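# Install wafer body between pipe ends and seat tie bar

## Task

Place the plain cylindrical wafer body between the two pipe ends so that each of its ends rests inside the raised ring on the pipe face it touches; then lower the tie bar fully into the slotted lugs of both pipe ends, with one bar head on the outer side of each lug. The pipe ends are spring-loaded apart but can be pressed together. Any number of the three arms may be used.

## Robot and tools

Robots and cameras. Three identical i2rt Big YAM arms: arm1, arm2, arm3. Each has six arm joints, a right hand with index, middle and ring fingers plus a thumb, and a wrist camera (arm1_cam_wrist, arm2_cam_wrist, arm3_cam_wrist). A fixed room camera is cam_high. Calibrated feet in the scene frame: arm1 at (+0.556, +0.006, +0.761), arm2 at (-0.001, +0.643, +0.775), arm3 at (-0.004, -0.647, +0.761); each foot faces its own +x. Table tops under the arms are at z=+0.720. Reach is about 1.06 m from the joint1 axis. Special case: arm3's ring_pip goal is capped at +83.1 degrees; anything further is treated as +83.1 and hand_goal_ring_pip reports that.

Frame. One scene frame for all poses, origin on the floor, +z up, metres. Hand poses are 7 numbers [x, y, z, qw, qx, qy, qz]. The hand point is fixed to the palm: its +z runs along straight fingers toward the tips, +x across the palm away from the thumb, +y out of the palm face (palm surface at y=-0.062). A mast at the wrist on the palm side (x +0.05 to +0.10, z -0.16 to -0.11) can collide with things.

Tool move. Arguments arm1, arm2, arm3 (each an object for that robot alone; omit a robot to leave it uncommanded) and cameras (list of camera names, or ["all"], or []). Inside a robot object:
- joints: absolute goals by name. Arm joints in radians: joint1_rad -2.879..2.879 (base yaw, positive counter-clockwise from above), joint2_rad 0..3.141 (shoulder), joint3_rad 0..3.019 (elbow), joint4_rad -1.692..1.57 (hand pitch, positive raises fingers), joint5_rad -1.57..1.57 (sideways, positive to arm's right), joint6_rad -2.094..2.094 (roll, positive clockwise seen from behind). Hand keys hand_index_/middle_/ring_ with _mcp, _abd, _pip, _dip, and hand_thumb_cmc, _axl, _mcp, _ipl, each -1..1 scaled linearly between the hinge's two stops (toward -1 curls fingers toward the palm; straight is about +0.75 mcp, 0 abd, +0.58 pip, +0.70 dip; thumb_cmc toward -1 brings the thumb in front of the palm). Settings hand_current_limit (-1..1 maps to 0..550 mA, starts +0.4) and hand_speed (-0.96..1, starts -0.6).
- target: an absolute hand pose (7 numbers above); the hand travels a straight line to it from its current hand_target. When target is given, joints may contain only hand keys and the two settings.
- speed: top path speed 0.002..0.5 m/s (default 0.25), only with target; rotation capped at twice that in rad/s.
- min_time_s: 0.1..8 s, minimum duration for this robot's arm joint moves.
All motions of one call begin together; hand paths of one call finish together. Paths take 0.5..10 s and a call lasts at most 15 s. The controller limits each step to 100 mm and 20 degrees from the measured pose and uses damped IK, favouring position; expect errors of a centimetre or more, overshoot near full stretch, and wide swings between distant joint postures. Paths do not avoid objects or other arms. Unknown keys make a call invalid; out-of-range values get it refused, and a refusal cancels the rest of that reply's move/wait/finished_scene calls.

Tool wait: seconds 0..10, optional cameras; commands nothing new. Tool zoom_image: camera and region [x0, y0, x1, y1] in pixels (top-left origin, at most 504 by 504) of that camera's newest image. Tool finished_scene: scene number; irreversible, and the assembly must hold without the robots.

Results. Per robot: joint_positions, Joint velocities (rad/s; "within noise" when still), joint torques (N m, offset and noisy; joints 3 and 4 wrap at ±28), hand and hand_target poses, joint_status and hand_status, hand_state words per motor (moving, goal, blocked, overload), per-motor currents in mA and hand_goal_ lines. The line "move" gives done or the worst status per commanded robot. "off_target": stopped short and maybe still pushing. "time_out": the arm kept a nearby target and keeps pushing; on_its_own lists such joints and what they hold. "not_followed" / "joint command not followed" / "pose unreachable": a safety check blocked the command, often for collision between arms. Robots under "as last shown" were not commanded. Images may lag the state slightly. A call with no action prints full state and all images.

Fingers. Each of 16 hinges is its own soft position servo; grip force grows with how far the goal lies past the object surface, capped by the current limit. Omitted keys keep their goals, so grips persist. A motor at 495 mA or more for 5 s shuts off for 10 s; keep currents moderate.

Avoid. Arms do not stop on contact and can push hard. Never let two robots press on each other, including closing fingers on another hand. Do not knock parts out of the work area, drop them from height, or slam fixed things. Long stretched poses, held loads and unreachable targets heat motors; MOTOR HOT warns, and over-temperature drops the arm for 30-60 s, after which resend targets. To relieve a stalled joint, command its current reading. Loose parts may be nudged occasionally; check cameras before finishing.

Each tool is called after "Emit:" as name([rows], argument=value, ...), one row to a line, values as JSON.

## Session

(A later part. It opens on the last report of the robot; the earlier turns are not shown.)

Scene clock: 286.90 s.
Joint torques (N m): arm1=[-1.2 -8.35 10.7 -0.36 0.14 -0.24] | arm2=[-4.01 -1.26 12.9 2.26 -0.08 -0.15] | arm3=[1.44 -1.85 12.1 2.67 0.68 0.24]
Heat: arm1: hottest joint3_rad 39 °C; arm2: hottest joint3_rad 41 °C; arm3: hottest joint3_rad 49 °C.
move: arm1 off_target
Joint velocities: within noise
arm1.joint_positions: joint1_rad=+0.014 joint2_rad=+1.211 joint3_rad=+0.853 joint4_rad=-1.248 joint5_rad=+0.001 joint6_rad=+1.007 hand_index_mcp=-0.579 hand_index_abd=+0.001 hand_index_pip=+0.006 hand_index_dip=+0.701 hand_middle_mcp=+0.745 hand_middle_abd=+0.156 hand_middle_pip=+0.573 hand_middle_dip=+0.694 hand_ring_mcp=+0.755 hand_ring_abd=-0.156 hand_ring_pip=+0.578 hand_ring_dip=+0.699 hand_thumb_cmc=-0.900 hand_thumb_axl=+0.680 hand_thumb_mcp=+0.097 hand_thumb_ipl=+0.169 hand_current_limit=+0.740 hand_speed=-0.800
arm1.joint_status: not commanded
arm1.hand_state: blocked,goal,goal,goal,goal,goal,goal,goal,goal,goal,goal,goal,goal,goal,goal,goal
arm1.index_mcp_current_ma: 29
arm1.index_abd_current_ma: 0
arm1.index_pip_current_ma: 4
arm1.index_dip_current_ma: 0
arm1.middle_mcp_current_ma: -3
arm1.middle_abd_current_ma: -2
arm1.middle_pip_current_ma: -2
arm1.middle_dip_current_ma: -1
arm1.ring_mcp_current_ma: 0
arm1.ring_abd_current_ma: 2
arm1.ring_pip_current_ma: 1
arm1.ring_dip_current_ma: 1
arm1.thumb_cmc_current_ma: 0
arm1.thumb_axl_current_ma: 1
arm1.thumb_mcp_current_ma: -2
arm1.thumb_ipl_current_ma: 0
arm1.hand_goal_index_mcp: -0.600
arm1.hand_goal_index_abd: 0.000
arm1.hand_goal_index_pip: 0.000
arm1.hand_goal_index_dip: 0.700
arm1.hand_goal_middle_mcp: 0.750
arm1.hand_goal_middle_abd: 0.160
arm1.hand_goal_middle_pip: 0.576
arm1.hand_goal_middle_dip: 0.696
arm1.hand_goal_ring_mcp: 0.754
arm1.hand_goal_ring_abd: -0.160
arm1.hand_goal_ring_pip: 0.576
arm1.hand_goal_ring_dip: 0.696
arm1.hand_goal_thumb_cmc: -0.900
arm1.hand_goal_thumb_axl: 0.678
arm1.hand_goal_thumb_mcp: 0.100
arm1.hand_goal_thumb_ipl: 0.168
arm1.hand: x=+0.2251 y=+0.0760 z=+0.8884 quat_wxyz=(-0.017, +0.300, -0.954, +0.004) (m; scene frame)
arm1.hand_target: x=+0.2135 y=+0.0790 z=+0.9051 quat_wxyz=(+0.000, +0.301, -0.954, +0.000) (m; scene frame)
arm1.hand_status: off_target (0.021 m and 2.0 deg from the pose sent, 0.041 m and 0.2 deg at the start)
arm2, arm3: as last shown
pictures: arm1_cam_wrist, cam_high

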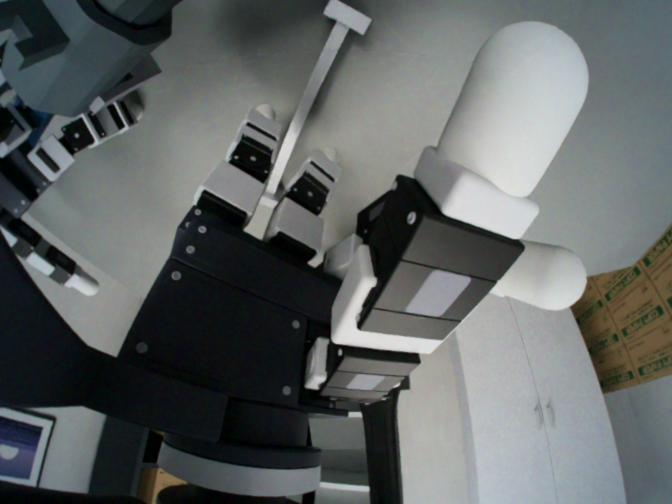

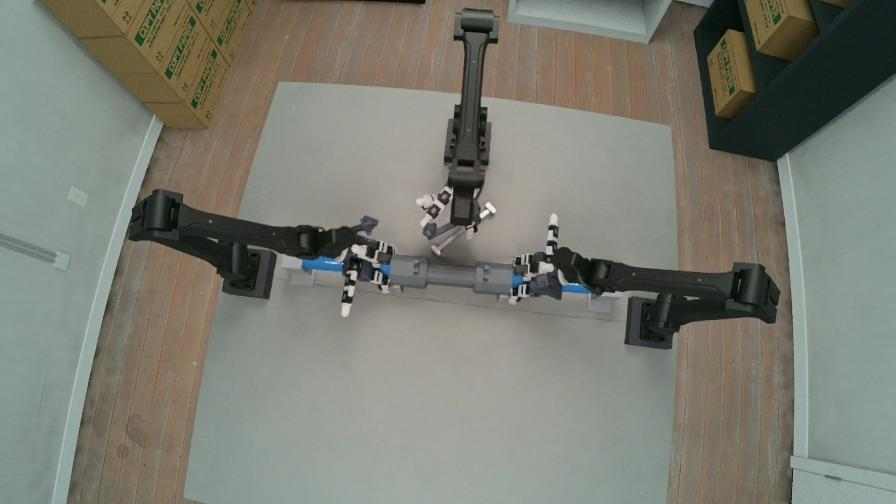

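Emit:
move(arm1={"target": [0.2030, 0.0730, 0.883, 0, -0.4067, 0.9135, 0], "speed": 0.1}, cameras=["cam_high","arm1_cam_wrist"])

Emit:
zoom_image(camera="arm1_cam_wrist", region=[160, 0, 420, 220])

Emit:
zoom_image(camera="cam_high", region=[400, 180, 520, 280])

Scene clock: 294.93 s.
Joint torques (N m): arm1=[-1.26 -7.82 7.58 0.73 0.09 -0.24] | arm2=[-4.01 -1.2 12.89 2.25 -0.07 -0.15] | arm3=[1.79 -1.61 12.4 2.74 0.69 0.23]
Heat: arm1: hottest joint3_rad 38 °C; arm2: hottest joint3_rad 41 °C; arm3: hottest joint3_rad 49 °C.
move: arm1 done
Joint velocities: within noise
arm1.joint_positions: joint1_rad=+0.005 joint2_rad=+1.211 joint3_rad=+0.833 joint4_rad=-1.210 joint5_rad=+0.001 joint6_rad=+0.772 hand_index_mcp=-0.579 hand_index_abd=+0.001 hand_index_pip=+0.006 hand_index_dip=+0.701 hand_middle_mcp=+0.745 hand_middle_abd=+0.156 hand_middle_pip=+0.573 hand_middle_dip=+0.694 hand_ring_mcp=+0.755 hand_ring_abd=-0.156 hand_ring_pip=+0.578 hand_ring_dip=+0.699 hand_thumb_cmc=-0.900 hand_thumb_axl=+0.680 hand_thumb_mcp=+0.097 hand_thumb_ipl=+0.169 hand_current_limit=+0.740 hand_speed=-0.800
arm1.joint_status: not commanded
arm1.hand_state: blocked,goal,goal,goal,goal,goal,goal,goal,goal,goal,goal,goal,goal,goal,goal,goal
arm1.index_mcp_current_ma: 29
arm1.index_abd_current_ma: 0
arm1.index_pip_current_ma: 4
arm1.index_dip_current_ma: 0
arm1.middle_mcp_current_ma: -3
arm1.middle_abd_current_ma: -2
arm1.middle_pip_current_ma: -2
arm1.middle_dip_current_ma: -1
arm1.ring_mcp_current_ma: 0
arm1.ring_abd_current_ma: 2
arm1.ring_pip_current_ma: 1
arm1.ring_dip_current_ma: 1
arm1.thumb_cmc_current_ma: 0
arm1.thumb_axl_current_ma: 1
arm1.thumb_mcp_current_ma: -2
arm1.thumb_ipl_current_ma: 0
arm1.hand_goal_index_mcp: -0.600
arm1.hand_goal_index_abd: 0.000
arm1.hand_goal_index_pip: 0.000
arm1.hand_goal_index_dip: 0.700
arm1.hand_goal_middle_mcp: 0.750
arm1.hand_goal_middle_abd: 0.160
arm1.hand_goal_middle_pip: 0.576
arm1.hand_goal_middle_dip: 0.696
arm1.hand_goal_ring_mcp: 0.754
arm1.hand_goal_ring_abd: -0.160
arm1.hand_goal_ring_pip: 0.576
arm1.hand_goal_ring_dip: 0.696
arm1.hand_goal_thumb_cmc: -0.900
arm1.hand_goal_thumb_axl: 0.678
arm1.hand_goal_thumb_mcp: 0.100
arm1.hand_goal_thumb_ipl: 0.168
arm1.hand: x=+0.2051 y=+0.0697 z=+0.8816 quat_wxyz=(-0.007, +0.406, -0.914, +0.003) (m; scene frame)
arm1.hand_target: x=+0.2031 y=+0.0730 z=+0.8831 quat_wxyz=(+0.000, +0.407, -0.914, +0.000) (m; scene frame)
arm1.hand_status: done (0.004 m and 0.9 deg from the pose sent, 0.023 m and 13.3 deg at the start)
arm2.joint_positions: joint1_rad=+0.193 joint2_rad=+1.394 joint3_rad=+0.544 joint4_rad=+0.128 joint5_rad=+0.158 joint6_rad=+0.132 hand_index_mcp=+1.000 hand_index_abd=+0.169 hand_index_pip=+0.997 hand_index_dip=+0.997 hand_middle_mcp=-0.998 hand_middle_abd=+0.000 hand_middle_pip=+0.001 hand_middle_dip=+0.696 hand_ring_mcp=+1.000 hand_ring_abd=-0.164 hand_ring_pip=+1.000 hand_ring_dip=+0.997 hand_thumb_cmc=+0.720 hand_thumb_axl=+0.677 hand_thumb_mcp=+0.225 hand_thumb_ipl=+0.168 hand_current_limit=+0.400 hand_speed=-0.600
arm2.joint_status: not commanded
arm2.hand_state: goal,goal,goal,goal,goal,goal,goal,goal,goal,goal,goal,goal,goal,goal,goal,goal
arm2.index_mcp_current_ma: 1
arm2.index_abd_current_ma: -4
arm2.index_pip_current_ma: -9
arm2.index_dip_current_ma: -10
arm2.middle_mcp_current_ma: 7
arm2.middle_abd_current_ma: 1
arm2.middle_pip_current_ma: 4
arm2.middle_dip_current_ma: 0
arm2.ring_mcp_current_ma: 1
arm2.ring_abd_current_ma: 17
arm2.ring_pip_current_ma: 0
arm2.ring_dip_current_ma: -9
arm2.thumb_cmc_current_ma: 21
arm2.thumb_axl_current_ma: -2
arm2.thumb_mcp_current_ma: -4
arm2.thumb_ipl_current_ma: -1
arm2.hand_goal_index_mcp: 1.000
arm2.hand_goal_index_abd: 0.170
arm2.hand_goal_index_pip: 1.000
arm2.hand_goal_index_dip: 1.000
arm2.hand_goal_middle_mcp: -1.000
arm2.hand_goal_middle_abd: 0.000
arm2.hand_goal_middle_pip: 0.000
arm2.hand_goal_middle_dip: 0.696
arm2.hand_goal_ring_mcp: 1.000
arm2.hand_goal_ring_abd: -0.170
arm2.hand_goal_ring_pip: 1.000
arm2.hand_goal_ring_dip: 1.000
arm2.hand_goal_thumb_cmc: 0.714
arm2.hand_goal_thumb_axl: 0.678
arm2.hand_goal_thumb_mcp: 0.226
arm2.hand_goal_thumb_ipl: 0.168
arm2.hand: x=+0.0518 y=+0.1349 z=+0.9082 quat_wxyz=(+0.419, +0.908, +0.008, +0.004) (m; scene frame)
arm2.hand_target: x=+0.0473 y=+0.1072 z=+0.9081 quat_wxyz=(+0.422, +0.906, +0.004, +0.002) (m; scene frame)
arm2.hand_status: not commanded
arm3.joint_positions: joint1_rad=-0.203 joint2_rad=+1.334 joint3_rad=+0.541 joint4_rad=+0.063 joint5_rad=-0.195 joint6_rad=-0.168 hand_index_mcp=+1.000 hand_index_abd=+0.170 hand_index_pip=+0.998 hand_index_dip=+0.997 hand_middle_mcp=-0.997 hand_middle_abd=+0.001 hand_middle_pip=+0.002 hand_middle_dip=+0.696 hand_ring_mcp=+1.001 hand_ring_abd=-0.161 hand_ring_pip=+0.998 hand_ring_dip=+0.997 hand_thumb_cmc=+0.721 hand_thumb_axl=+0.677 hand_thumb_mcp=+0.225 hand_thumb_ipl=+0.168 hand_current_limit=+0.400 hand_speed=-0.600
arm3.joint_status: not commanded
arm3.hand_state: goal,goal,goal,goal,goal,goal,goal,goal,goal,goal,goal,goal,goal,goal,goal,goal
arm3.index_mcp_current_ma: 0
arm3.index_abd_current_ma: 0
arm3.index_pip_current_ma: 0
arm3.index_dip_current_ma: 0
arm3.middle_mcp_current_ma: 0
arm3.middle_abd_current_ma: 0
arm3.middle_pip_current_ma: 0
arm3.middle_dip_current_ma: 0
arm3.ring_mcp_current_ma: 0
arm3.ring_abd_current_ma: 2
arm3.ring_pip_current_ma: 0
arm3.ring_dip_current_ma: 0
arm3.thumb_cmc_current_ma: 2
arm3.thumb_axl_current_ma: 0
arm3.thumb_mcp_current_ma: 0
arm3.thumb_ipl_current_ma: 0
arm3.hand_goal_index_mcp: 1.000
arm3.hand_goal_index_abd: 0.170
arm3.hand_goal_index_pip: 1.000
arm3.hand_goal_index_dip: 1.000
arm3.hand_goal_middle_mcp: -1.000
arm3.hand_goal_middle_abd: 0.000
arm3.hand_goal_middle_pip: 0.000
arm3.hand_goal_middle_dip: 0.696
arm3.hand_goal_ring_mcp: 1.000
arm3.hand_goal_ring_abd: -0.170
arm3.hand_goal_ring_pip: 1.000
arm3.hand_goal_ring_dip: 1.000
arm3.hand_goal_thumb_cmc: 0.714
arm3.hand_goal_thumb_axl: 0.678
arm3.hand_goal_thumb_mcp: 0.226
arm3.hand_goal_thumb_ipl: 0.168
arm3.hand: x=+0.0942 y=-0.1475 z=+0.9082 quat_wxyz=(-0.001, -0.006, +0.908, +0.418) (m; scene frame)
arm3.hand_target: x=+0.0930 y=-0.1168 z=+0.9082 quat_wxyz=(-0.002, -0.004, +0.906, +0.422) (m; scene frame)
arm3.hand_status: not commanded
pictures: arm1_cam_wrist, cam_high

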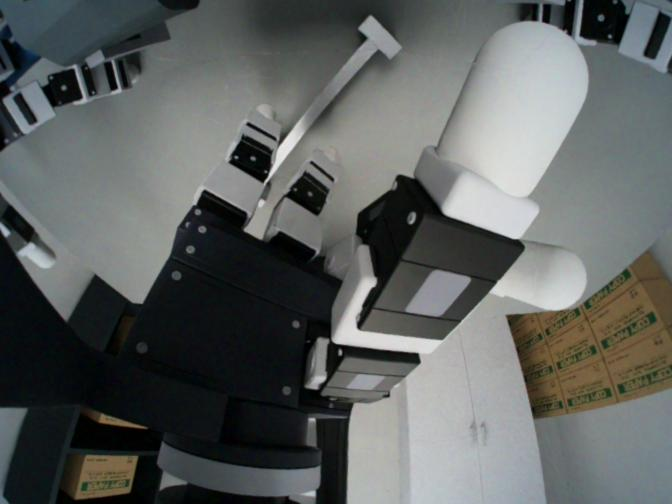

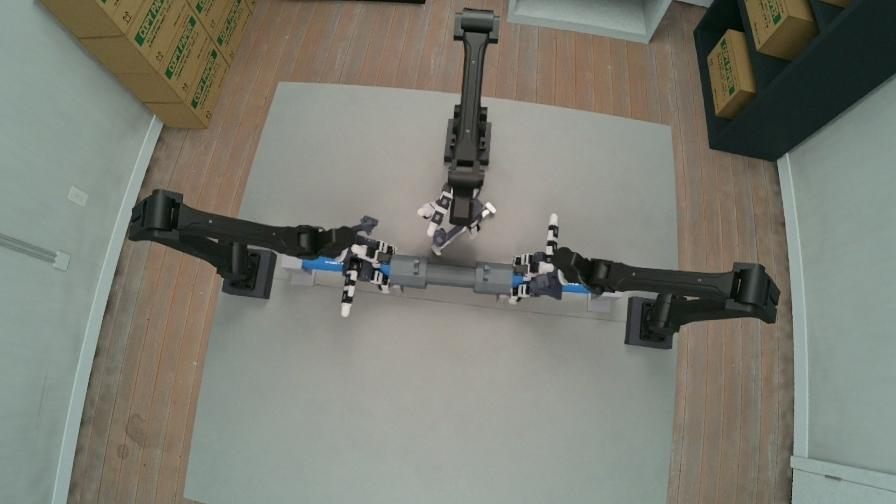

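Scaled by 1.938 from the camera's 672x504 image, which has a finer 960x720 frame.

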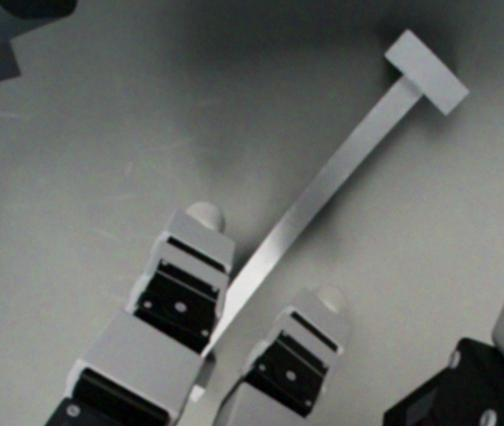

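Scaled by 4.200 from the camera's 896x504 image, which has a finer 1280x720 frame.

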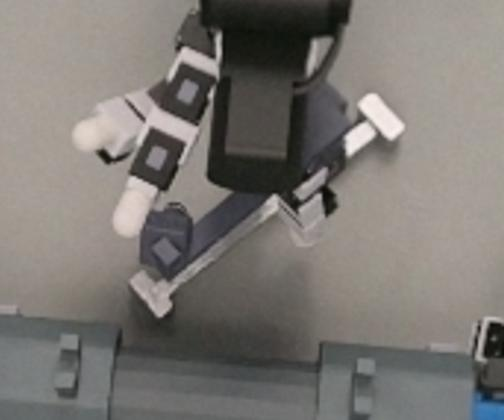

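Emit:
move(arm1={"target": [0.2012, 0.0746, 0.859, 0, -0.4067, 0.9135, 0], "speed": 0.08}, cameras=[])

Emit:
move(arm1={"target": [0.1916, 0.0746, 0.8827, -0.0159, -0.4067, 0.9135, 0.0071], "speed": 0.05}, cameras=["cam_high","arm1_cam_wrist"])

Emit:
zoom_image(camera="arm1_cam_wrist", region=[160, 0, 420, 220])

Scene clock: 298.27 s.
Joint torques (N m): arm1=[-1.26 -6.18 7.46 0.81 0.07 -0.25] | arm2=[-4.01 -1.26 12.89 2.25 -0.07 -0.15] | arm3=[1.85 -2.08 12.25 2.71 0.65 0.26]
Heat: arm1: hottest joint3_rad 38 °C; arm2: hottest joint3_rad 42 °C; arm3: hottest joint3_rad 49 °C.
move: arm1 done
Joint velocities: within noise
arm1.joint_positions: joint1_rad=+0.000 joint2_rad=+1.223 joint3_rad=+0.792 joint4_rad=-1.135 joint5_rad=+0.001 joint6_rad=+0.766 hand_index_mcp=-0.579 hand_index_abd=+0.001 hand_index_pip=+0.006 hand_index_dip=+0.701 hand_middle_mcp=+0.745 hand_middle_abd=+0.156 hand_middle_pip=+0.573 hand_middle_dip=+0.694 hand_ring_mcp=+0.755 hand_ring_abd=-0.156 hand_ring_pip=+0.578 hand_ring_dip=+0.699 hand_thumb_cmc=-0.900 hand_thumb_axl=+0.680 hand_thumb_mcp=+0.097 hand_thumb_ipl=+0.169 hand_current_limit=+0.740 hand_speed=-0.800
arm1.joint_status: not commanded
arm1.hand_state: blocked,goal,goal,goal,goal,goal,goal,goal,goal,goal,goal,goal,goal,goal,goal,goal
arm1.index_mcp_current_ma: 29
arm1.index_abd_current_ma: 0
arm1.index_pip_current_ma: 4
arm1.index_dip_current_ma: 0
arm1.middle_mcp_current_ma: -3
arm1.middle_abd_current_ma: -2
arm1.middle_pip_current_ma: -2
arm1.middle_dip_current_ma: -1
arm1.ring_mcp_current_ma: 0
arm1.ring_abd_current_ma: 2
arm1.ring_pip_current_ma: 1
arm1.ring_dip_current_ma: 1
arm1.thumb_cmc_current_ma: 0
arm1.thumb_axl_current_ma: 1
arm1.thumb_mcp_current_ma: -2
arm1.thumb_ipl_current_ma: 0
arm1.hand_goal_index_mcp: -0.600
arm1.hand_goal_index_abd: 0.000
arm1.hand_goal_index_pip: 0.000
arm1.hand_goal_index_dip: 0.700
arm1.hand_goal_middle_mcp: 0.750
arm1.hand_goal_middle_abd: 0.160
arm1.hand_goal_middle_pip: 0.576
arm1.hand_goal_middle_dip: 0.696
arm1.hand_goal_ring_mcp: 0.754
arm1.hand_goal_ring_abd: -0.160
arm1.hand_goal_ring_pip: 0.576
arm1.hand_goal_ring_dip: 0.696
arm1.hand_goal_thumb_cmc: -0.900
arm1.hand_goal_thumb_axl: 0.678
arm1.hand_goal_thumb_mcp: 0.100
arm1.hand_goal_thumb_ipl: 0.168
arm1.hand: x=+0.2031 y=+0.0712 z=+0.8645 quat_wxyz=(+0.002, +0.406, -0.914, -0.001) (m; scene frame)
arm1.hand_target: x=+0.2015 y=+0.0746 z=+0.8590 quat_wxyz=(+0.000, +0.407, -0.914, +0.000) (m; scene frame)
arm1.hand_status: done (0.007 m and 0.3 deg from the pose sent, 0.023 m and 0.9 deg at the start)
arm2, arm3: as last shown
pictures: none
No camera images: "cameras" was empty.

Scene clock: 299.27 s.
Joint torques (N m): arm1=[-1.14 -8.29 10.67 -0.21 0.14 -0.25] | arm2=[-4.01 -1.2 12.89 2.25 -0.07 -0.15] | arm3=[2.61 -1.85 12.18 2.59 0.64 0.26]
Heat: arm1: hottest joint3_rad 38 °C; arm2: hottest joint3_rad 42 °C; arm3: hottest joint3_rad 49 °C.
move: arm1 off_target
Joint velocities: within noise
arm1.joint_positions: joint1_rad=+0.000 joint2_rad=+1.223 joint3_rad=+0.792 joint4_rad=-1.144 joint5_rad=+0.001 joint6_rad=+0.766 hand_index_mcp=-0.579 hand_index_abd=+0.001 hand_index_pip=+0.006 hand_index_dip=+0.701 hand_middle_mcp=+0.745 hand_middle_abd=+0.156 hand_middle_pip=+0.573 hand_middle_dip=+0.694 hand_ring_mcp=+0.755 hand_ring_abd=-0.156 hand_ring_pip=+0.578 hand_ring_dip=+0.699 hand_thumb_cmc=-0.900 hand_thumb_axl=+0.680 hand_thumb_mcp=+0.097 hand_thumb_ipl=+0.169 hand_current_limit=+0.740 hand_speed=-0.800
arm1.joint_status: not commanded
arm1.hand_state: blocked,goal,goal,goal,goal,goal,goal,goal,goal,goal,goal,goal,goal,goal,goal,goal
arm1.index_mcp_current_ma: 29
arm1.index_abd_current_ma: 0
arm1.index_pip_current_ma: 4
arm1.index_dip_current_ma: 0
arm1.middle_mcp_current_ma: -3
arm1.middle_abd_current_ma: -2
arm1.middle_pip_current_ma: -2
arm1.middle_dip_current_ma: -1
arm1.ring_mcp_current_ma: 0
arm1.ring_abd_current_ma: 2
arm1.ring_pip_current_ma: 1
arm1.ring_dip_current_ma: 1
arm1.thumb_cmc_current_ma: 0
arm1.thumb_axl_current_ma: 1
arm1.thumb_mcp_current_ma: -2
arm1.thumb_ipl_current_ma: 0
arm1.hand_goal_index_mcp: -0.600
arm1.hand_goal_index_abd: 0.000
arm1.hand_goal_index_pip: 0.000
arm1.hand_goal_index_dip: 0.700
arm1.hand_goal_middle_mcp: 0.750
arm1.hand_goal_middle_abd: 0.160
arm1.hand_goal_middle_pip: 0.576
arm1.hand_goal_middle_dip: 0.696
arm1.hand_goal_ring_mcp: 0.754
arm1.hand_goal_ring_abd: -0.160
arm1.hand_goal_ring_pip: 0.576
arm1.hand_goal_ring_dip: 0.696
arm1.hand_goal_thumb_cmc: -0.900
arm1.hand_goal_thumb_axl: 0.678
arm1.hand_goal_thumb_mcp: 0.100
arm1.hand_goal_thumb_ipl: 0.168
arm1.hand: x=+0.2055 y=+0.0713 z=+0.8640 quat_wxyz=(-0.002, +0.406, -0.914, +0.000) (m; scene frame)
arm1.hand_target: x=+0.1923 y=+0.0746 z=+0.8827 quat_wxyz=(+0.016, +0.407, -0.913, -0.007) (m; scene frame)
arm1.hand_status: off_target (0.024 m and 2.2 deg from the pose sent, 0.022 m and 1.7 deg at the start)
arm2, arm3: as last shown
pictures: arm1_cam_wrist, cam_high

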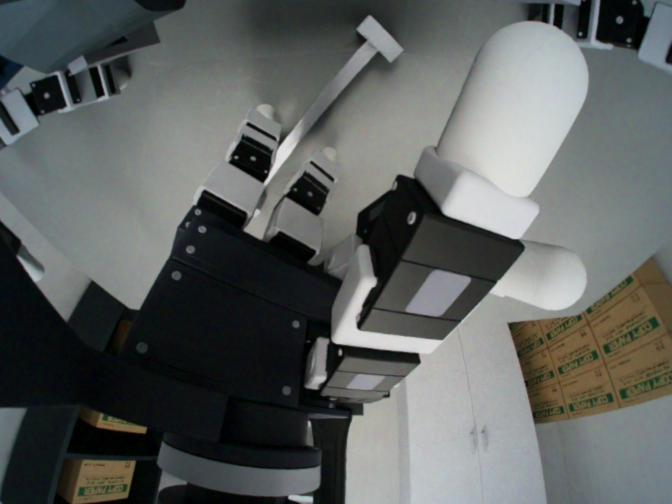

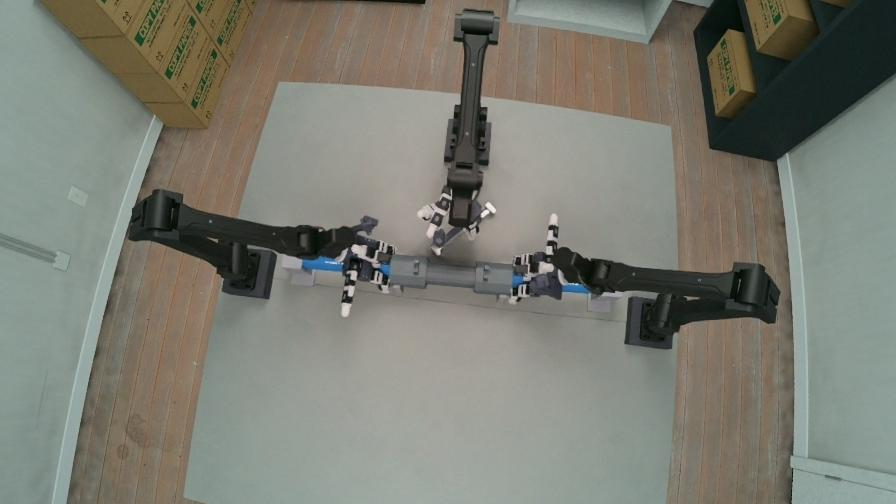

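Scaled by 1.938 from the camera's 672x504 image, which has a finer 960x720 frame.

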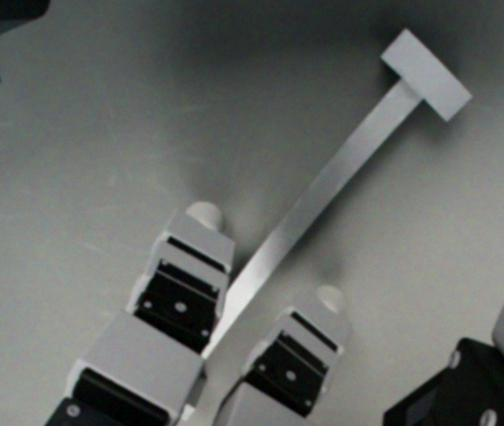

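Emit:
move(arm1={"target": [0.1965, 0.0785, 0.895, 0, -0.4067, 0.9135, 0], "speed": 0.1}, cameras=[])

Emit:
move(arm1={"target": [0.1980, 0.0767, 0.859, 0, -0.4067, 0.9135, 0], "speed": 0.08}, cameras=[])

Emit:
move(arm1={"target": [0.1885, 0.0767, 0.8832, -0.0159, -0.4067, 0.9135, 0.0071], "speed": 0.05}, cameras=["arm1_cam_wrist"])

Emit:
zoom_image(camera="arm1_cam_wrist", region=[160, 0, 420, 220])

Scene clock: 302.30 s.
Joint torques (N m): arm1=[-1.32 -8.29 10.92 -0.36 0.11 -0.23] | arm2=[-4.01 -1.2 12.89 2.25 -0.07 -0.15] | arm3=[1.9 -1.9 12.31 2.55 0.65 0.18]
Heat: arm1: hottest joint3_rad 38 °C; arm2: hottest joint3_rad 42 °C; arm3: hottest joint3_rad 49 °C.
move: arm1 off_target
Joint velocities: within noise
arm1.joint_positions: joint1_rad=-0.013 joint2_rad=+1.219 joint3_rad=+0.825 joint4_rad=-1.219 joint5_rad=+0.001 joint6_rad=+0.754 hand_index_mcp=-0.579 hand_index_abd=+0.001 hand_index_pip=+0.006 hand_index_dip=+0.701 hand_middle_mcp=+0.745 hand_middle_abd=+0.156 hand_middle_pip=+0.573 hand_middle_dip=+0.694 hand_ring_mcp=+0.754 hand_ring_abd=-0.156 hand_ring_pip=+0.578 hand_ring_dip=+0.699 hand_thumb_cmc=-0.900 hand_thumb_axl=+0.680 hand_thumb_mcp=+0.097 hand_thumb_ipl=+0.169 hand_current_limit=+0.740 hand_speed=-0.800
arm1.joint_status: not commanded
arm1.hand_state: blocked,goal,goal,goal,goal,goal,goal,goal,goal,goal,goal,goal,goal,goal,goal,goal
arm1.index_mcp_current_ma: 29
arm1.index_abd_current_ma: 0
arm1.index_pip_current_ma: 4
arm1.index_dip_current_ma: 0
arm1.middle_mcp_current_ma: -3
arm1.middle_abd_current_ma: -2
arm1.middle_pip_current_ma: -2
arm1.middle_dip_current_ma: -1
arm1.ring_mcp_current_ma: 0
arm1.ring_abd_current_ma: 2
arm1.ring_pip_current_ma: 1
arm1.ring_dip_current_ma: 1
arm1.thumb_cmc_current_ma: 0
arm1.thumb_axl_current_ma: 1
arm1.thumb_mcp_current_ma: -2
arm1.thumb_ipl_current_ma: 0
arm1.hand_goal_index_mcp: -0.600
arm1.hand_goal_index_abd: 0.000
arm1.hand_goal_index_pip: 0.000
arm1.hand_goal_index_dip: 0.700
arm1.hand_goal_middle_mcp: 0.750
arm1.hand_goal_middle_abd: 0.160
arm1.hand_goal_middle_pip: 0.576
arm1.hand_goal_middle_dip: 0.696
arm1.hand_goal_ring_mcp: 0.754
arm1.hand_goal_ring_abd: -0.160
arm1.hand_goal_ring_pip: 0.576
arm1.hand_goal_ring_dip: 0.696
arm1.hand_goal_thumb_cmc: -0.900
arm1.hand_goal_thumb_axl: 0.678
arm1.hand_goal_thumb_mcp: 0.100
arm1.hand_goal_thumb_ipl: 0.168
arm1.hand: x=+0.2108 y=+0.0753 z=+0.8752 quat_wxyz=(-0.020, +0.406, -0.914, +0.008) (m; scene frame)
arm1.hand_target: x=+0.1972 y=+0.0785 z=+0.8950 quat_wxyz=(+0.000, +0.407, -0.914, +0.000) (m; scene frame)
arm1.hand_status: off_target (0.025 m and 2.4 deg from the pose sent, 0.033 m and 0.2 deg at the start)
arm2, arm3: as last shown
pictures: none
No camera images: "cameras" was empty.

Scene clock: 303.30 s.
Joint torques (N m): arm1=[-0.73 -6.3 7.6 0.8 0.07 -0.19] | arm2=[-4.07 -1.26 12.89 2.24 -0.08 -0.14] | arm3=[2.37 -1.67 12.45 2.65 0.67 0.2]
Heat: arm1: hottest joint3_rad 38 °C; arm2: hottest joint3_rad 42 °C; arm3: hottest joint3_rad 49 °C.
move: arm1 done
Joint velocities: within noise
arm1.joint_positions: joint1_rad=-0.013 joint2_rad=+1.233 joint3_rad=+0.798 joint4_rad=-1.133 joint5_rad=+0.001 joint6_rad=+0.754 hand_index_mcp=-0.579 hand_index_abd=+0.001 hand_index_pip=+0.006 hand_index_dip=+0.701 hand_middle_mcp=+0.745 hand_middle_abd=+0.156 hand_middle_pip=+0.573 hand_middle_dip=+0.694 hand_ring_mcp=+0.754 hand_ring_abd=-0.156 hand_ring_pip=+0.578 hand_ring_dip=+0.699 hand_thumb_cmc=-0.900 hand_thumb_axl=+0.680 hand_thumb_mcp=+0.097 hand_thumb_ipl=+0.169 hand_current_limit=+0.740 hand_speed=-0.800
arm1.joint_status: not commanded
arm1.hand_state: blocked,goal,goal,goal,goal,goal,goal,goal,goal,goal,goal,goal,goal,goal,goal,goal
arm1.index_mcp_current_ma: 29
arm1.index_abd_current_ma: 0
arm1.index_pip_current_ma: 4
arm1.index_dip_current_ma: 0
arm1.middle_mcp_current_ma: -3
arm1.middle_abd_current_ma: -2
arm1.middle_pip_current_ma: -2
arm1.middle_dip_current_ma: -1
arm1.ring_mcp_current_ma: 0
arm1.ring_abd_current_ma: 2
arm1.ring_pip_current_ma: 1
arm1.ring_dip_current_ma: 1
arm1.thumb_cmc_current_ma: 0
arm1.thumb_axl_current_ma: 1
arm1.thumb_mcp_current_ma: -2
arm1.thumb_ipl_current_ma: 0
arm1.hand_goal_index_mcp: -0.600
arm1.hand_goal_index_abd: 0.000
arm1.hand_goal_index_pip: 0.000
arm1.hand_goal_index_dip: 0.700
arm1.hand_goal_middle_mcp: 0.750
arm1.hand_goal_middle_abd: 0.160
arm1.hand_goal_middle_pip: 0.576
arm1.hand_goal_middle_dip: 0.696
arm1.hand_goal_ring_mcp: 0.754
arm1.hand_goal_ring_abd: -0.160
arm1.hand_goal_ring_pip: 0.576
arm1.hand_goal_ring_dip: 0.696
arm1.hand_goal_thumb_cmc: -0.900
arm1.hand_goal_thumb_axl: 0.678
arm1.hand_goal_thumb_mcp: 0.100
arm1.hand_goal_thumb_ipl: 0.168
arm1.hand: x=+0.2004 y=+0.0752 z=+0.8637 quat_wxyz=(+0.001, +0.406, -0.914, -0.001) (m; scene frame)
arm1.hand_target: x=+0.1981 y=+0.0766 z=+0.8591 quat_wxyz=(+0.000, +0.407, -0.914, +0.000) (m; scene frame)
arm1.hand_status: done (0.005 m and 0.2 deg from the pose sent, 0.021 m and 2.4 deg at the start)
arm2, arm3: as last shown
pictures: none
No camera images: "cameras" was empty.

Scene clock: 304.33 s.
Joint torques (N m): arm1=[-0.79 -8.53 10.76 -0.29 0.11 -0.18] | arm2=[-4.01 -1.26 12.92 2.25 -0.07 -0.15] | arm3=[1.67 -1.32 12.04 2.59 0.65 0.2]
Heat: arm1: hottest joint3_rad 38 °C; arm2: hottest joint3_rad 42 °C; arm3: hottest joint3_rad 49 °C.
move: arm1 off_target
Joint velocities: within noise
arm1.joint_positions: joint1_rad=-0.013 joint2_rad=+1.233 joint3_rad=+0.798 joint4_rad=-1.144 joint5_rad=+0.001 joint6_rad=+0.754 hand_index_mcp=-0.579 hand_index_abd=+0.001 hand_index_pip=+0.006 hand_index_dip=+0.701 hand_middle_mcp=+0.745 hand_middle_abd=+0.156 hand_middle_pip=+0.573 hand_middle_dip=+0.694 hand_ring_mcp=+0.754 hand_ring_abd=-0.156 hand_ring_pip=+0.578 hand_ring_dip=+0.699 hand_thumb_cmc=-0.900 hand_thumb_axl=+0.680 hand_thumb_mcp=+0.097 hand_thumb_ipl=+0.169 hand_current_limit=+0.740 hand_speed=-0.800
arm1.joint_status: not commanded
arm1.hand_state: blocked,goal,goal,goal,goal,goal,goal,goal,goal,goal,goal,goal,goal,goal,goal,goal
arm1.index_mcp_current_ma: 29
arm1.index_abd_current_ma: 0
arm1.index_pip_current_ma: 4
arm1.index_dip_current_ma: 0
arm1.middle_mcp_current_ma: -3
arm1.middle_abd_current_ma: -2
arm1.middle_pip_current_ma: -2
arm1.middle_dip_current_ma: -1
arm1.ring_mcp_current_ma: 0
arm1.ring_abd_current_ma: 2
arm1.ring_pip_current_ma: 1
arm1.ring_dip_current_ma: 1
arm1.thumb_cmc_current_ma: 0
arm1.thumb_axl_current_ma: 1
arm1.thumb_mcp_current_ma: -2
arm1.thumb_ipl_current_ma: 0
arm1.hand_goal_index_mcp: -0.600
arm1.hand_goal_index_abd: 0.000
arm1.hand_goal_index_pip: 0.000
arm1.hand_goal_index_dip: 0.700
arm1.hand_goal_middle_mcp: 0.750
arm1.hand_goal_middle_abd: 0.160
arm1.hand_goal_middle_pip: 0.576
arm1.hand_goal_middle_dip: 0.696
arm1.hand_goal_ring_mcp: 0.754
arm1.hand_goal_ring_abd: -0.160
arm1.hand_goal_ring_pip: 0.576
arm1.hand_goal_ring_dip: 0.696
arm1.hand_goal_thumb_cmc: -0.900
arm1.hand_goal_thumb_axl: 0.678
arm1.hand_goal_thumb_mcp: 0.100
arm1.hand_goal_thumb_ipl: 0.168
arm1.hand: x=+0.2031 y=+0.0752 z=+0.8632 quat_wxyz=(-0.004, +0.406, -0.914, +0.001) (m; scene frame)
arm1.hand_target: x=+0.1891 y=+0.0767 z=+0.8833 quat_wxyz=(+0.016, +0.407, -0.913, -0.007) (m; scene frame)
arm1.hand_status: off_target (0.025 m and 2.4 deg from the pose sent, 0.023 m and 1.8 deg at the start)
arm2, arm3: as last shown
pictures: arm1_cam_wrist

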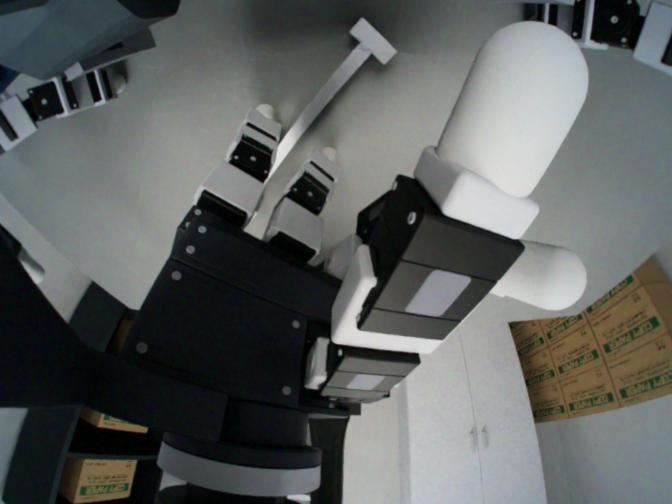

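Scaled by 1.938 from the camera's 672x504 image, which has a finer 960x720 frame.

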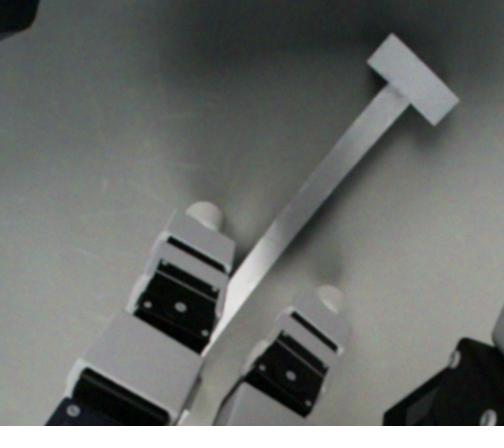

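Emit:
move(arm1={"joints": {"hand_middle_abd": -0.08, "hand_ring_abd": 0.08}}, cameras=[])

Emit:
move(arm1={"joints": {"hand_middle_abd": -0.26, "hand_ring_abd": 0.37}}, cameras=["arm1_cam_wrist"])

Emit:
zoom_image(camera="arm1_cam_wrist", region=[160, 0, 420, 220])

Emit:
move(arm1={"target": [0.1891, 0.0767, 0.925, -0.0159, -0.4067, 0.9135, 0.0071], "speed": 0.05}, cameras=["cam_high","arm1_cam_wrist"])

Emit:
zoom_image(camera="arm1_cam_wrist", region=[160, 0, 420, 220])

Emit:
zoom_image(camera="cam_high", region=[400, 180, 520, 280])

Scene clock: 306.93 s.
Joint torques (N m): arm1=[-0.85 -8.59 10.82 -0.28 0.13 -0.19] | arm2=[-3.96 -1.26 12.89 2.25 -0.07 -0.15] | arm3=[1.79 -2.26 12.22 2.62 0.67 0.21]
Heat: arm1: hottest joint3_rad 38 °C; arm2: hottest joint3_rad 42 °C; arm3: hottest joint3_rad 49 °C.
move: arm1 done
Joint velocities: within noise
arm1.joint_positions: joint1_rad=-0.013 joint2_rad=+1.233 joint3_rad=+0.798 joint4_rad=-1.144 joint5_rad=+0.000 joint6_rad=+0.754 hand_index_mcp=-0.579 hand_index_abd=+0.001 hand_index_pip=+0.006 hand_index_dip=+0.701 hand_middle_mcp=+0.745 hand_middle_abd=-0.072 hand_middle_pip=+0.573 hand_middle_dip=+0.694 hand_ring_mcp=+0.754 hand_ring_abd=+0.062 hand_ring_pip=+0.578 hand_ring_dip=+0.698 hand_thumb_cmc=-0.900 hand_thumb_axl=+0.680 hand_thumb_mcp=+0.097 hand_thumb_ipl=+0.169 hand_current_limit=+0.740 hand_speed=-0.800
arm1.joint_status: all done
arm1.hand_state: blocked,goal,goal,goal,goal,goal,goal,goal,goal,goal,goal,goal,goal,goal,goal,goal
arm1.index_mcp_current_ma: 29
arm1.index_abd_current_ma: 0
arm1.index_pip_current_ma: 4
arm1.index_dip_current_ma: 0
arm1.middle_mcp_current_ma: -3
arm1.middle_abd_current_ma: 5
arm1.middle_pip_current_ma: -2
arm1.middle_dip_current_ma: -1
arm1.ring_mcp_current_ma: 0
arm1.ring_abd_current_ma: -18
arm1.ring_pip_current_ma: 1
arm1.ring_dip_current_ma: 1
arm1.thumb_cmc_current_ma: 0
arm1.thumb_axl_current_ma: 1
arm1.thumb_mcp_current_ma: -2
arm1.thumb_ipl_current_ma: 0
arm1.hand_goal_index_mcp: -0.600
arm1.hand_goal_index_abd: 0.000
arm1.hand_goal_index_pip: 0.000
arm1.hand_goal_index_dip: 0.700
arm1.hand_goal_middle_mcp: 0.750
arm1.hand_goal_middle_abd: -0.080
arm1.hand_goal_middle_pip: 0.576
arm1.hand_goal_middle_dip: 0.696
arm1.hand_goal_ring_mcp: 0.754
arm1.hand_goal_ring_abd: 0.080
arm1.hand_goal_ring_pip: 0.576
arm1.hand_goal_ring_dip: 0.696
arm1.hand_goal_thumb_cmc: -0.900
arm1.hand_goal_thumb_axl: 0.678
arm1.hand_goal_thumb_mcp: 0.100
arm1.hand_goal_thumb_ipl: 0.168
arm1.hand: x=+0.2031 y=+0.0751 z=+0.8631 quat_wxyz=(-0.004, +0.406, -0.914, +0.001) (m; scene frame)
arm1.hand_target: x=+0.1891 y=+0.0766 z=+0.8833 quat_wxyz=(+0.016, +0.407, -0.913, -0.007) (m; scene frame)
arm1.hand_status: not commanded
arm2, arm3: as last shown
pictures: none
No camera images: "cameras" was empty.

Scene clock: 307.60 s.
Joint torques (N m): arm1=[-0.85 -8.41 10.78 -0.25 0.12 -0.19] | arm2=[-3.96 -1.26 12.89 2.25 -0.07 -0.15] | arm3=[2.67 -1.55 12.38 2.47 0.62 0.2]
Heat: arm1: hottest joint3_rad 38 °C; arm2: hottest joint3_rad 42 °C; arm3: hottest joint3_rad 49 °C.
move: arm1 off_target
Joint velocities: within noise
arm1.joint_positions: joint1_rad=-0.013 joint2_rad=+1.233 joint3_rad=+0.798 joint4_rad=-1.144 joint5_rad=+0.000 joint6_rad=+0.754 hand_index_mcp=-0.579 hand_index_abd=+0.001 hand_index_pip=+0.006 hand_index_dip=+0.701 hand_middle_mcp=+0.745 hand_middle_abd=-0.083 hand_middle_pip=+0.573 hand_middle_dip=+0.694 hand_ring_mcp=+0.754 hand_ring_abd=+0.071 hand_ring_pip=+0.578 hand_ring_dip=+0.698 hand_thumb_cmc=-0.900 hand_thumb_axl=+0.680 hand_thumb_mcp=+0.097 hand_thumb_ipl=+0.169 hand_current_limit=+0.740 hand_speed=-0.800
arm1.joint_status: hand_middle_abd off_target (ended at -0.083, target -0.260); hand_ring_abd off_target (ended at +0.071, target +0.370)
arm1.hand_state: blocked,goal,goal,goal,goal,blocked,goal,goal,goal,blocked,goal,goal,goal,goal,goal,goal
arm1.index_mcp_current_ma: 29
arm1.index_abd_current_ma: 0
arm1.index_pip_current_ma: 4
arm1.index_dip_current_ma: 0
arm1.middle_mcp_current_ma: -3
arm1.middle_abd_current_ma: 479
arm1.middle_pip_current_ma: -2
arm1.middle_dip_current_ma: -1
arm1.ring_mcp_current_ma: 0
arm1.ring_abd_current_ma: -478
arm1.ring_pip_current_ma: 1
arm1.ring_dip_current_ma: 1
arm1.thumb_cmc_current_ma: 0
arm1.thumb_axl_current_ma: 1
arm1.thumb_mcp_current_ma: -2
arm1.thumb_ipl_current_ma: 0
arm1.hand_goal_index_mcp: -0.600
arm1.hand_goal_index_abd: 0.000
arm1.hand_goal_index_pip: 0.000
arm1.hand_goal_index_dip: 0.700
arm1.hand_goal_middle_mcp: 0.750
arm1.hand_goal_middle_abd: -0.260
arm1.hand_goal_middle_pip: 0.576
arm1.hand_goal_middle_dip: 0.696
arm1.hand_goal_ring_mcp: 0.754
arm1.hand_goal_ring_abd: 0.370
arm1.hand_goal_ring_pip: 0.576
arm1.hand_goal_ring_dip: 0.696
arm1.hand_goal_thumb_cmc: -0.900
arm1.hand_goal_thumb_axl: 0.678
arm1.hand_goal_thumb_mcp: 0.100
arm1.hand_goal_thumb_ipl: 0.168
arm1.hand: x=+0.2031 y=+0.0751 z=+0.8631 quat_wxyz=(-0.004, +0.406, -0.914, +0.001) (m; scene frame)
arm1.hand_target: x=+0.1891 y=+0.0766 z=+0.8833 quat_wxyz=(+0.016, +0.407, -0.913, -0.007) (m; scene frame)
arm1.hand_status: not commanded
arm2, arm3: as last shown
pictures: arm1_cam_wrist

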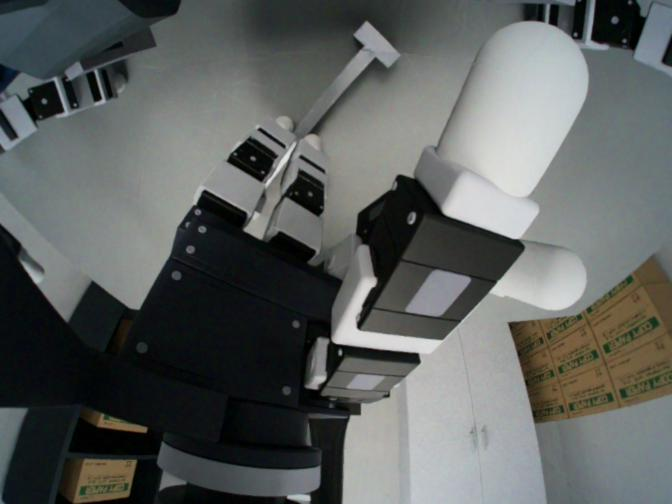

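Scaled by 1.938 from the camera's 672x504 image, which has a finer 960x720 frame.

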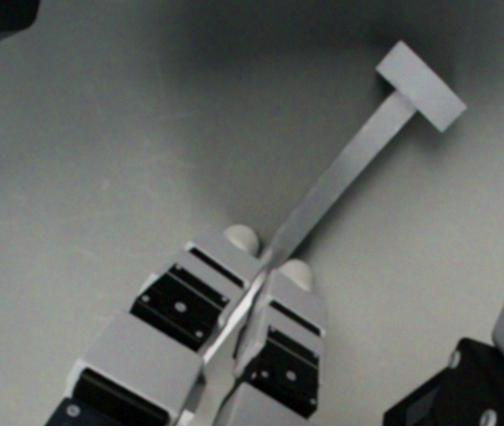

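Scene clock: 308.93 s.
Joint torques (N m): arm1=[-0.73 -8.53 11.99 -0.29 0.11 -0.19] | arm2=[-4.01 -1.26 12.92 2.26 -0.08 -0.15] | arm3=[2.26 -1.44 12.37 2.65 0.64 0.22]
Heat: arm1: hottest joint3_rad 38 °C; arm2: hottest joint3_rad 42 °C; arm3: hottest joint3_rad 49 °C.
move: arm1 off_target
Joint velocities: within noise
arm1.joint_positions: joint1_rad=-0.013 joint2_rad=+1.196 joint3_rad=+0.869 joint4_rad=-1.268 joint5_rad=+0.001 joint6_rad=+0.754 hand_index_mcp=-0.579 hand_index_abd=+0.001 hand_index_pip=+0.006 hand_index_dip=+0.701 hand_middle_mcp=+0.739 hand_middle_abd=-0.087 hand_middle_pip=+0.570 hand_middle_dip=+0.694 hand_ring_mcp=+0.759 hand_ring_abd=+0.071 hand_ring_pip=+0.579 hand_ring_dip=+0.698 hand_thumb_cmc=-0.900 hand_thumb_axl=+0.680 hand_thumb_mcp=+0.097 hand_thumb_ipl=+0.169 hand_current_limit=+0.740 hand_speed=-0.800
arm1.joint_status: not commanded
arm1.hand_state: blocked,goal,goal,goal,goal,blocked,goal,goal,goal,blocked,goal,goal,goal,goal,goal,goal
arm1.index_mcp_current_ma: 29
arm1.index_abd_current_ma: 0
arm1.index_pip_current_ma: 4
arm1.index_dip_current_ma: 0
arm1.middle_mcp_current_ma: -13
arm1.middle_abd_current_ma: 478
arm1.middle_pip_current_ma: -4
arm1.middle_dip_current_ma: -1
arm1.ring_mcp_current_ma: 4
arm1.ring_abd_current_ma: -478
arm1.ring_pip_current_ma: 1
arm1.ring_dip_current_ma: 1
arm1.thumb_cmc_current_ma: 0
arm1.thumb_axl_current_ma: 1
arm1.thumb_mcp_current_ma: -2
arm1.thumb_ipl_current_ma: 0
arm1.hand_goal_index_mcp: -0.600
arm1.hand_goal_index_abd: 0.000
arm1.hand_goal_index_pip: 0.000
arm1.hand_goal_index_dip: 0.700
arm1.hand_goal_middle_mcp: 0.750
arm1.hand_goal_middle_abd: -0.260
arm1.hand_goal_middle_pip: 0.576
arm1.hand_goal_middle_dip: 0.696
arm1.hand_goal_ring_mcp: 0.754
arm1.hand_goal_ring_abd: 0.370
arm1.hand_goal_ring_pip: 0.576
arm1.hand_goal_ring_dip: 0.696
arm1.hand_goal_thumb_cmc: -0.900
arm1.hand_goal_thumb_axl: 0.678
arm1.hand_goal_thumb_mcp: 0.100
arm1.hand_goal_thumb_ipl: 0.168
arm1.hand: x=+0.2058 y=+0.0753 z=+0.8984 quat_wxyz=(-0.011, +0.406, -0.914, +0.004) (m; scene frame)
arm1.hand_target: x=+0.1902 y=+0.0767 z=+0.9249 quat_wxyz=(+0.016, +0.407, -0.913, -0.007) (m; scene frame)
arm1.hand_status: off_target (0.031 m and 3.3 deg from the pose sent, 0.064 m and 2.5 deg at the start)
arm2.joint_positions: joint1_rad=+0.193 joint2_rad=+1.394 joint3_rad=+0.544 joint4_rad=+0.128 joint5_rad=+0.158 joint6_rad=+0.132 hand_index_mcp=+1.000 hand_index_abd=+0.169 hand_index_pip=+0.997 hand_index_dip=+0.997 hand_middle_mcp=-0.998 hand_middle_abd=+0.000 hand_middle_pip=+0.001 hand_middle_dip=+0.696 hand_ring_mcp=+1.000 hand_ring_abd=-0.164 hand_ring_pip=+1.000 hand_ring_dip=+0.997 hand_thumb_cmc=+0.720 hand_thumb_axl=+0.677 hand_thumb_mcp=+0.225 hand_thumb_ipl=+0.168 hand_current_limit=+0.400 hand_speed=-0.600
arm2.joint_status: not commanded
arm2.hand_state: goal,goal,goal,goal,goal,goal,goal,goal,goal,goal,goal,goal,goal,goal,goal,goal
arm2.index_mcp_current_ma: 1
arm2.index_abd_current_ma: -4
arm2.index_pip_current_ma: -9
arm2.index_dip_current_ma: -10
arm2.middle_mcp_current_ma: 7
arm2.middle_abd_current_ma: 1
arm2.middle_pip_current_ma: 4
arm2.middle_dip_current_ma: 0
arm2.ring_mcp_current_ma: 1
arm2.ring_abd_current_ma: 17
arm2.ring_pip_current_ma: 0
arm2.ring_dip_current_ma: -9
arm2.thumb_cmc_current_ma: 21
arm2.thumb_axl_current_ma: -2
arm2.thumb_mcp_current_ma: -4
arm2.thumb_ipl_current_ma: -1
arm2.hand_goal_index_mcp: 1.000
arm2.hand_goal_index_abd: 0.170
arm2.hand_goal_index_pip: 1.000
arm2.hand_goal_index_dip: 1.000
arm2.hand_goal_middle_mcp: -1.000
arm2.hand_goal_middle_abd: 0.000
arm2.hand_goal_middle_pip: 0.000
arm2.hand_goal_middle_dip: 0.696
arm2.hand_goal_ring_mcp: 1.000
arm2.hand_goal_ring_abd: -0.170
arm2.hand_goal_ring_pip: 1.000
arm2.hand_goal_ring_dip: 1.000
arm2.hand_goal_thumb_cmc: 0.714
arm2.hand_goal_thumb_axl: 0.678
arm2.hand_goal_thumb_mcp: 0.226
arm2.hand_goal_thumb_ipl: 0.168
arm2.hand: x=+0.0518 y=+0.1349 z=+0.9082 quat_wxyz=(+0.419, +0.908, +0.008, +0.004) (m; scene frame)
arm2.hand_target: x=+0.0473 y=+0.1072 z=+0.9081 quat_wxyz=(+0.422, +0.906, +0.004, +0.002) (m; scene frame)
arm2.hand_status: not commanded
arm3.joint_positions: joint1_rad=-0.203 joint2_rad=+1.334 joint3_rad=+0.541 joint4_rad=+0.063 joint5_rad=-0.195 joint6_rad=-0.168 hand_index_mcp=+1.000 hand_index_abd=+0.170 hand_index_pip=+0.998 hand_index_dip=+0.997 hand_middle_mcp=-0.997 hand_middle_abd=+0.001 hand_middle_pip=+0.002 hand_middle_dip=+0.696 hand_ring_mcp=+1.001 hand_ring_abd=-0.161 hand_ring_pip=+0.998 hand_ring_dip=+0.997 hand_thumb_cmc=+0.721 hand_thumb_axl=+0.677 hand_thumb_mcp=+0.225 hand_thumb_ipl=+0.168 hand_current_limit=+0.400 hand_speed=-0.600
arm3.joint_status: not commanded
arm3.hand_state: goal,goal,goal,goal,goal,goal,goal,goal,goal,goal,goal,goal,goal,goal,goal,goal
arm3.index_mcp_current_ma: 0
arm3.index_abd_current_ma: 0
arm3.index_pip_current_ma: 0
arm3.index_dip_current_ma: 0
arm3.middle_mcp_current_ma: 0
arm3.middle_abd_current_ma: 0
arm3.middle_pip_current_ma: 0
arm3.middle_dip_current_ma: 0
arm3.ring_mcp_current_ma: 0
arm3.ring_abd_current_ma: 2
arm3.ring_pip_current_ma: 0
arm3.ring_dip_current_ma: 0
arm3.thumb_cmc_current_ma: 2
arm3.thumb_axl_current_ma: 0
arm3.thumb_mcp_current_ma: 0
arm3.thumb_ipl_current_ma: 0
arm3.hand_goal_index_mcp: 1.000
arm3.hand_goal_index_abd: 0.170
arm3.hand_goal_index_pip: 1.000
arm3.hand_goal_index_dip: 1.000
arm3.hand_goal_middle_mcp: -1.000
arm3.hand_goal_middle_abd: 0.000
arm3.hand_goal_middle_pip: 0.000
arm3.hand_goal_middle_dip: 0.696
arm3.hand_goal_ring_mcp: 1.000
arm3.hand_goal_ring_abd: -0.170
arm3.hand_goal_ring_pip: 1.000
arm3.hand_goal_ring_dip: 1.000
arm3.hand_goal_thumb_cmc: 0.714
arm3.hand_goal_thumb_axl: 0.678
arm3.hand_goal_thumb_mcp: 0.226
arm3.hand_goal_thumb_ipl: 0.168
arm3.hand: x=+0.0942 y=-0.1475 z=+0.9082 quat_wxyz=(-0.001, -0.006, +0.908, +0.418) (m; scene frame)
arm3.hand_target: x=+0.0930 y=-0.1168 z=+0.9082 quat_wxyz=(-0.002, -0.004, +0.906, +0.422) (m; scene frame)
arm3.hand_status: not commanded
pictures: arm1_cam_wrist, cam_high

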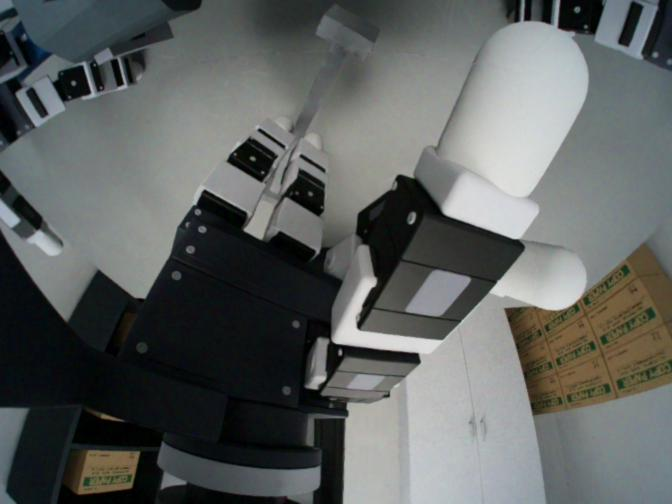

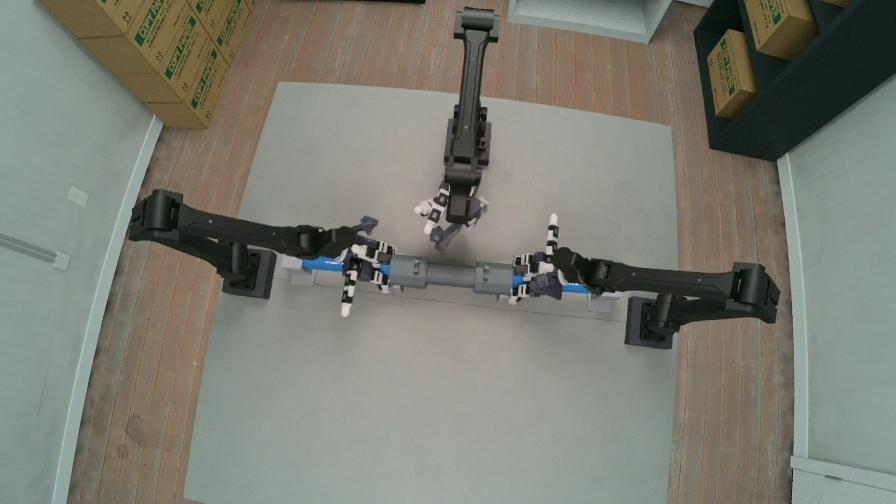

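Scaled by 1.938 from the camera's 672x504 image, which has a finer 960x720 frame.

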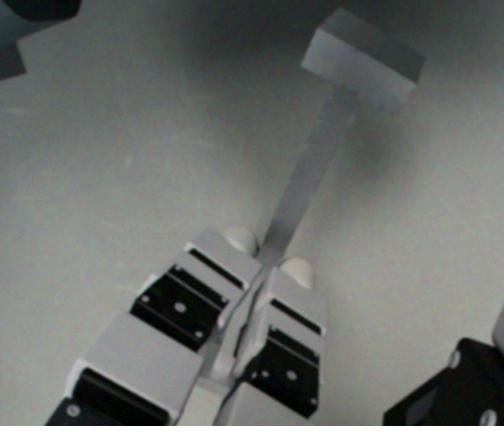

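Scaled by 4.200 from the camera's 896x504 image, which has a finer 1280x720 frame.

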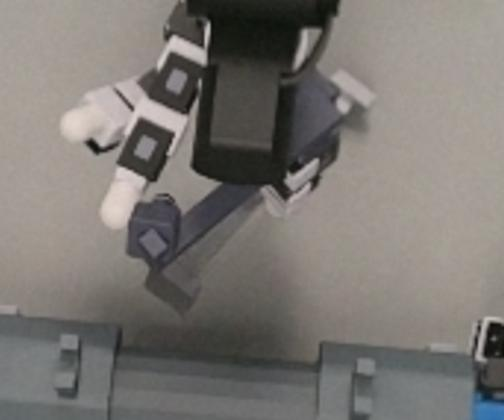

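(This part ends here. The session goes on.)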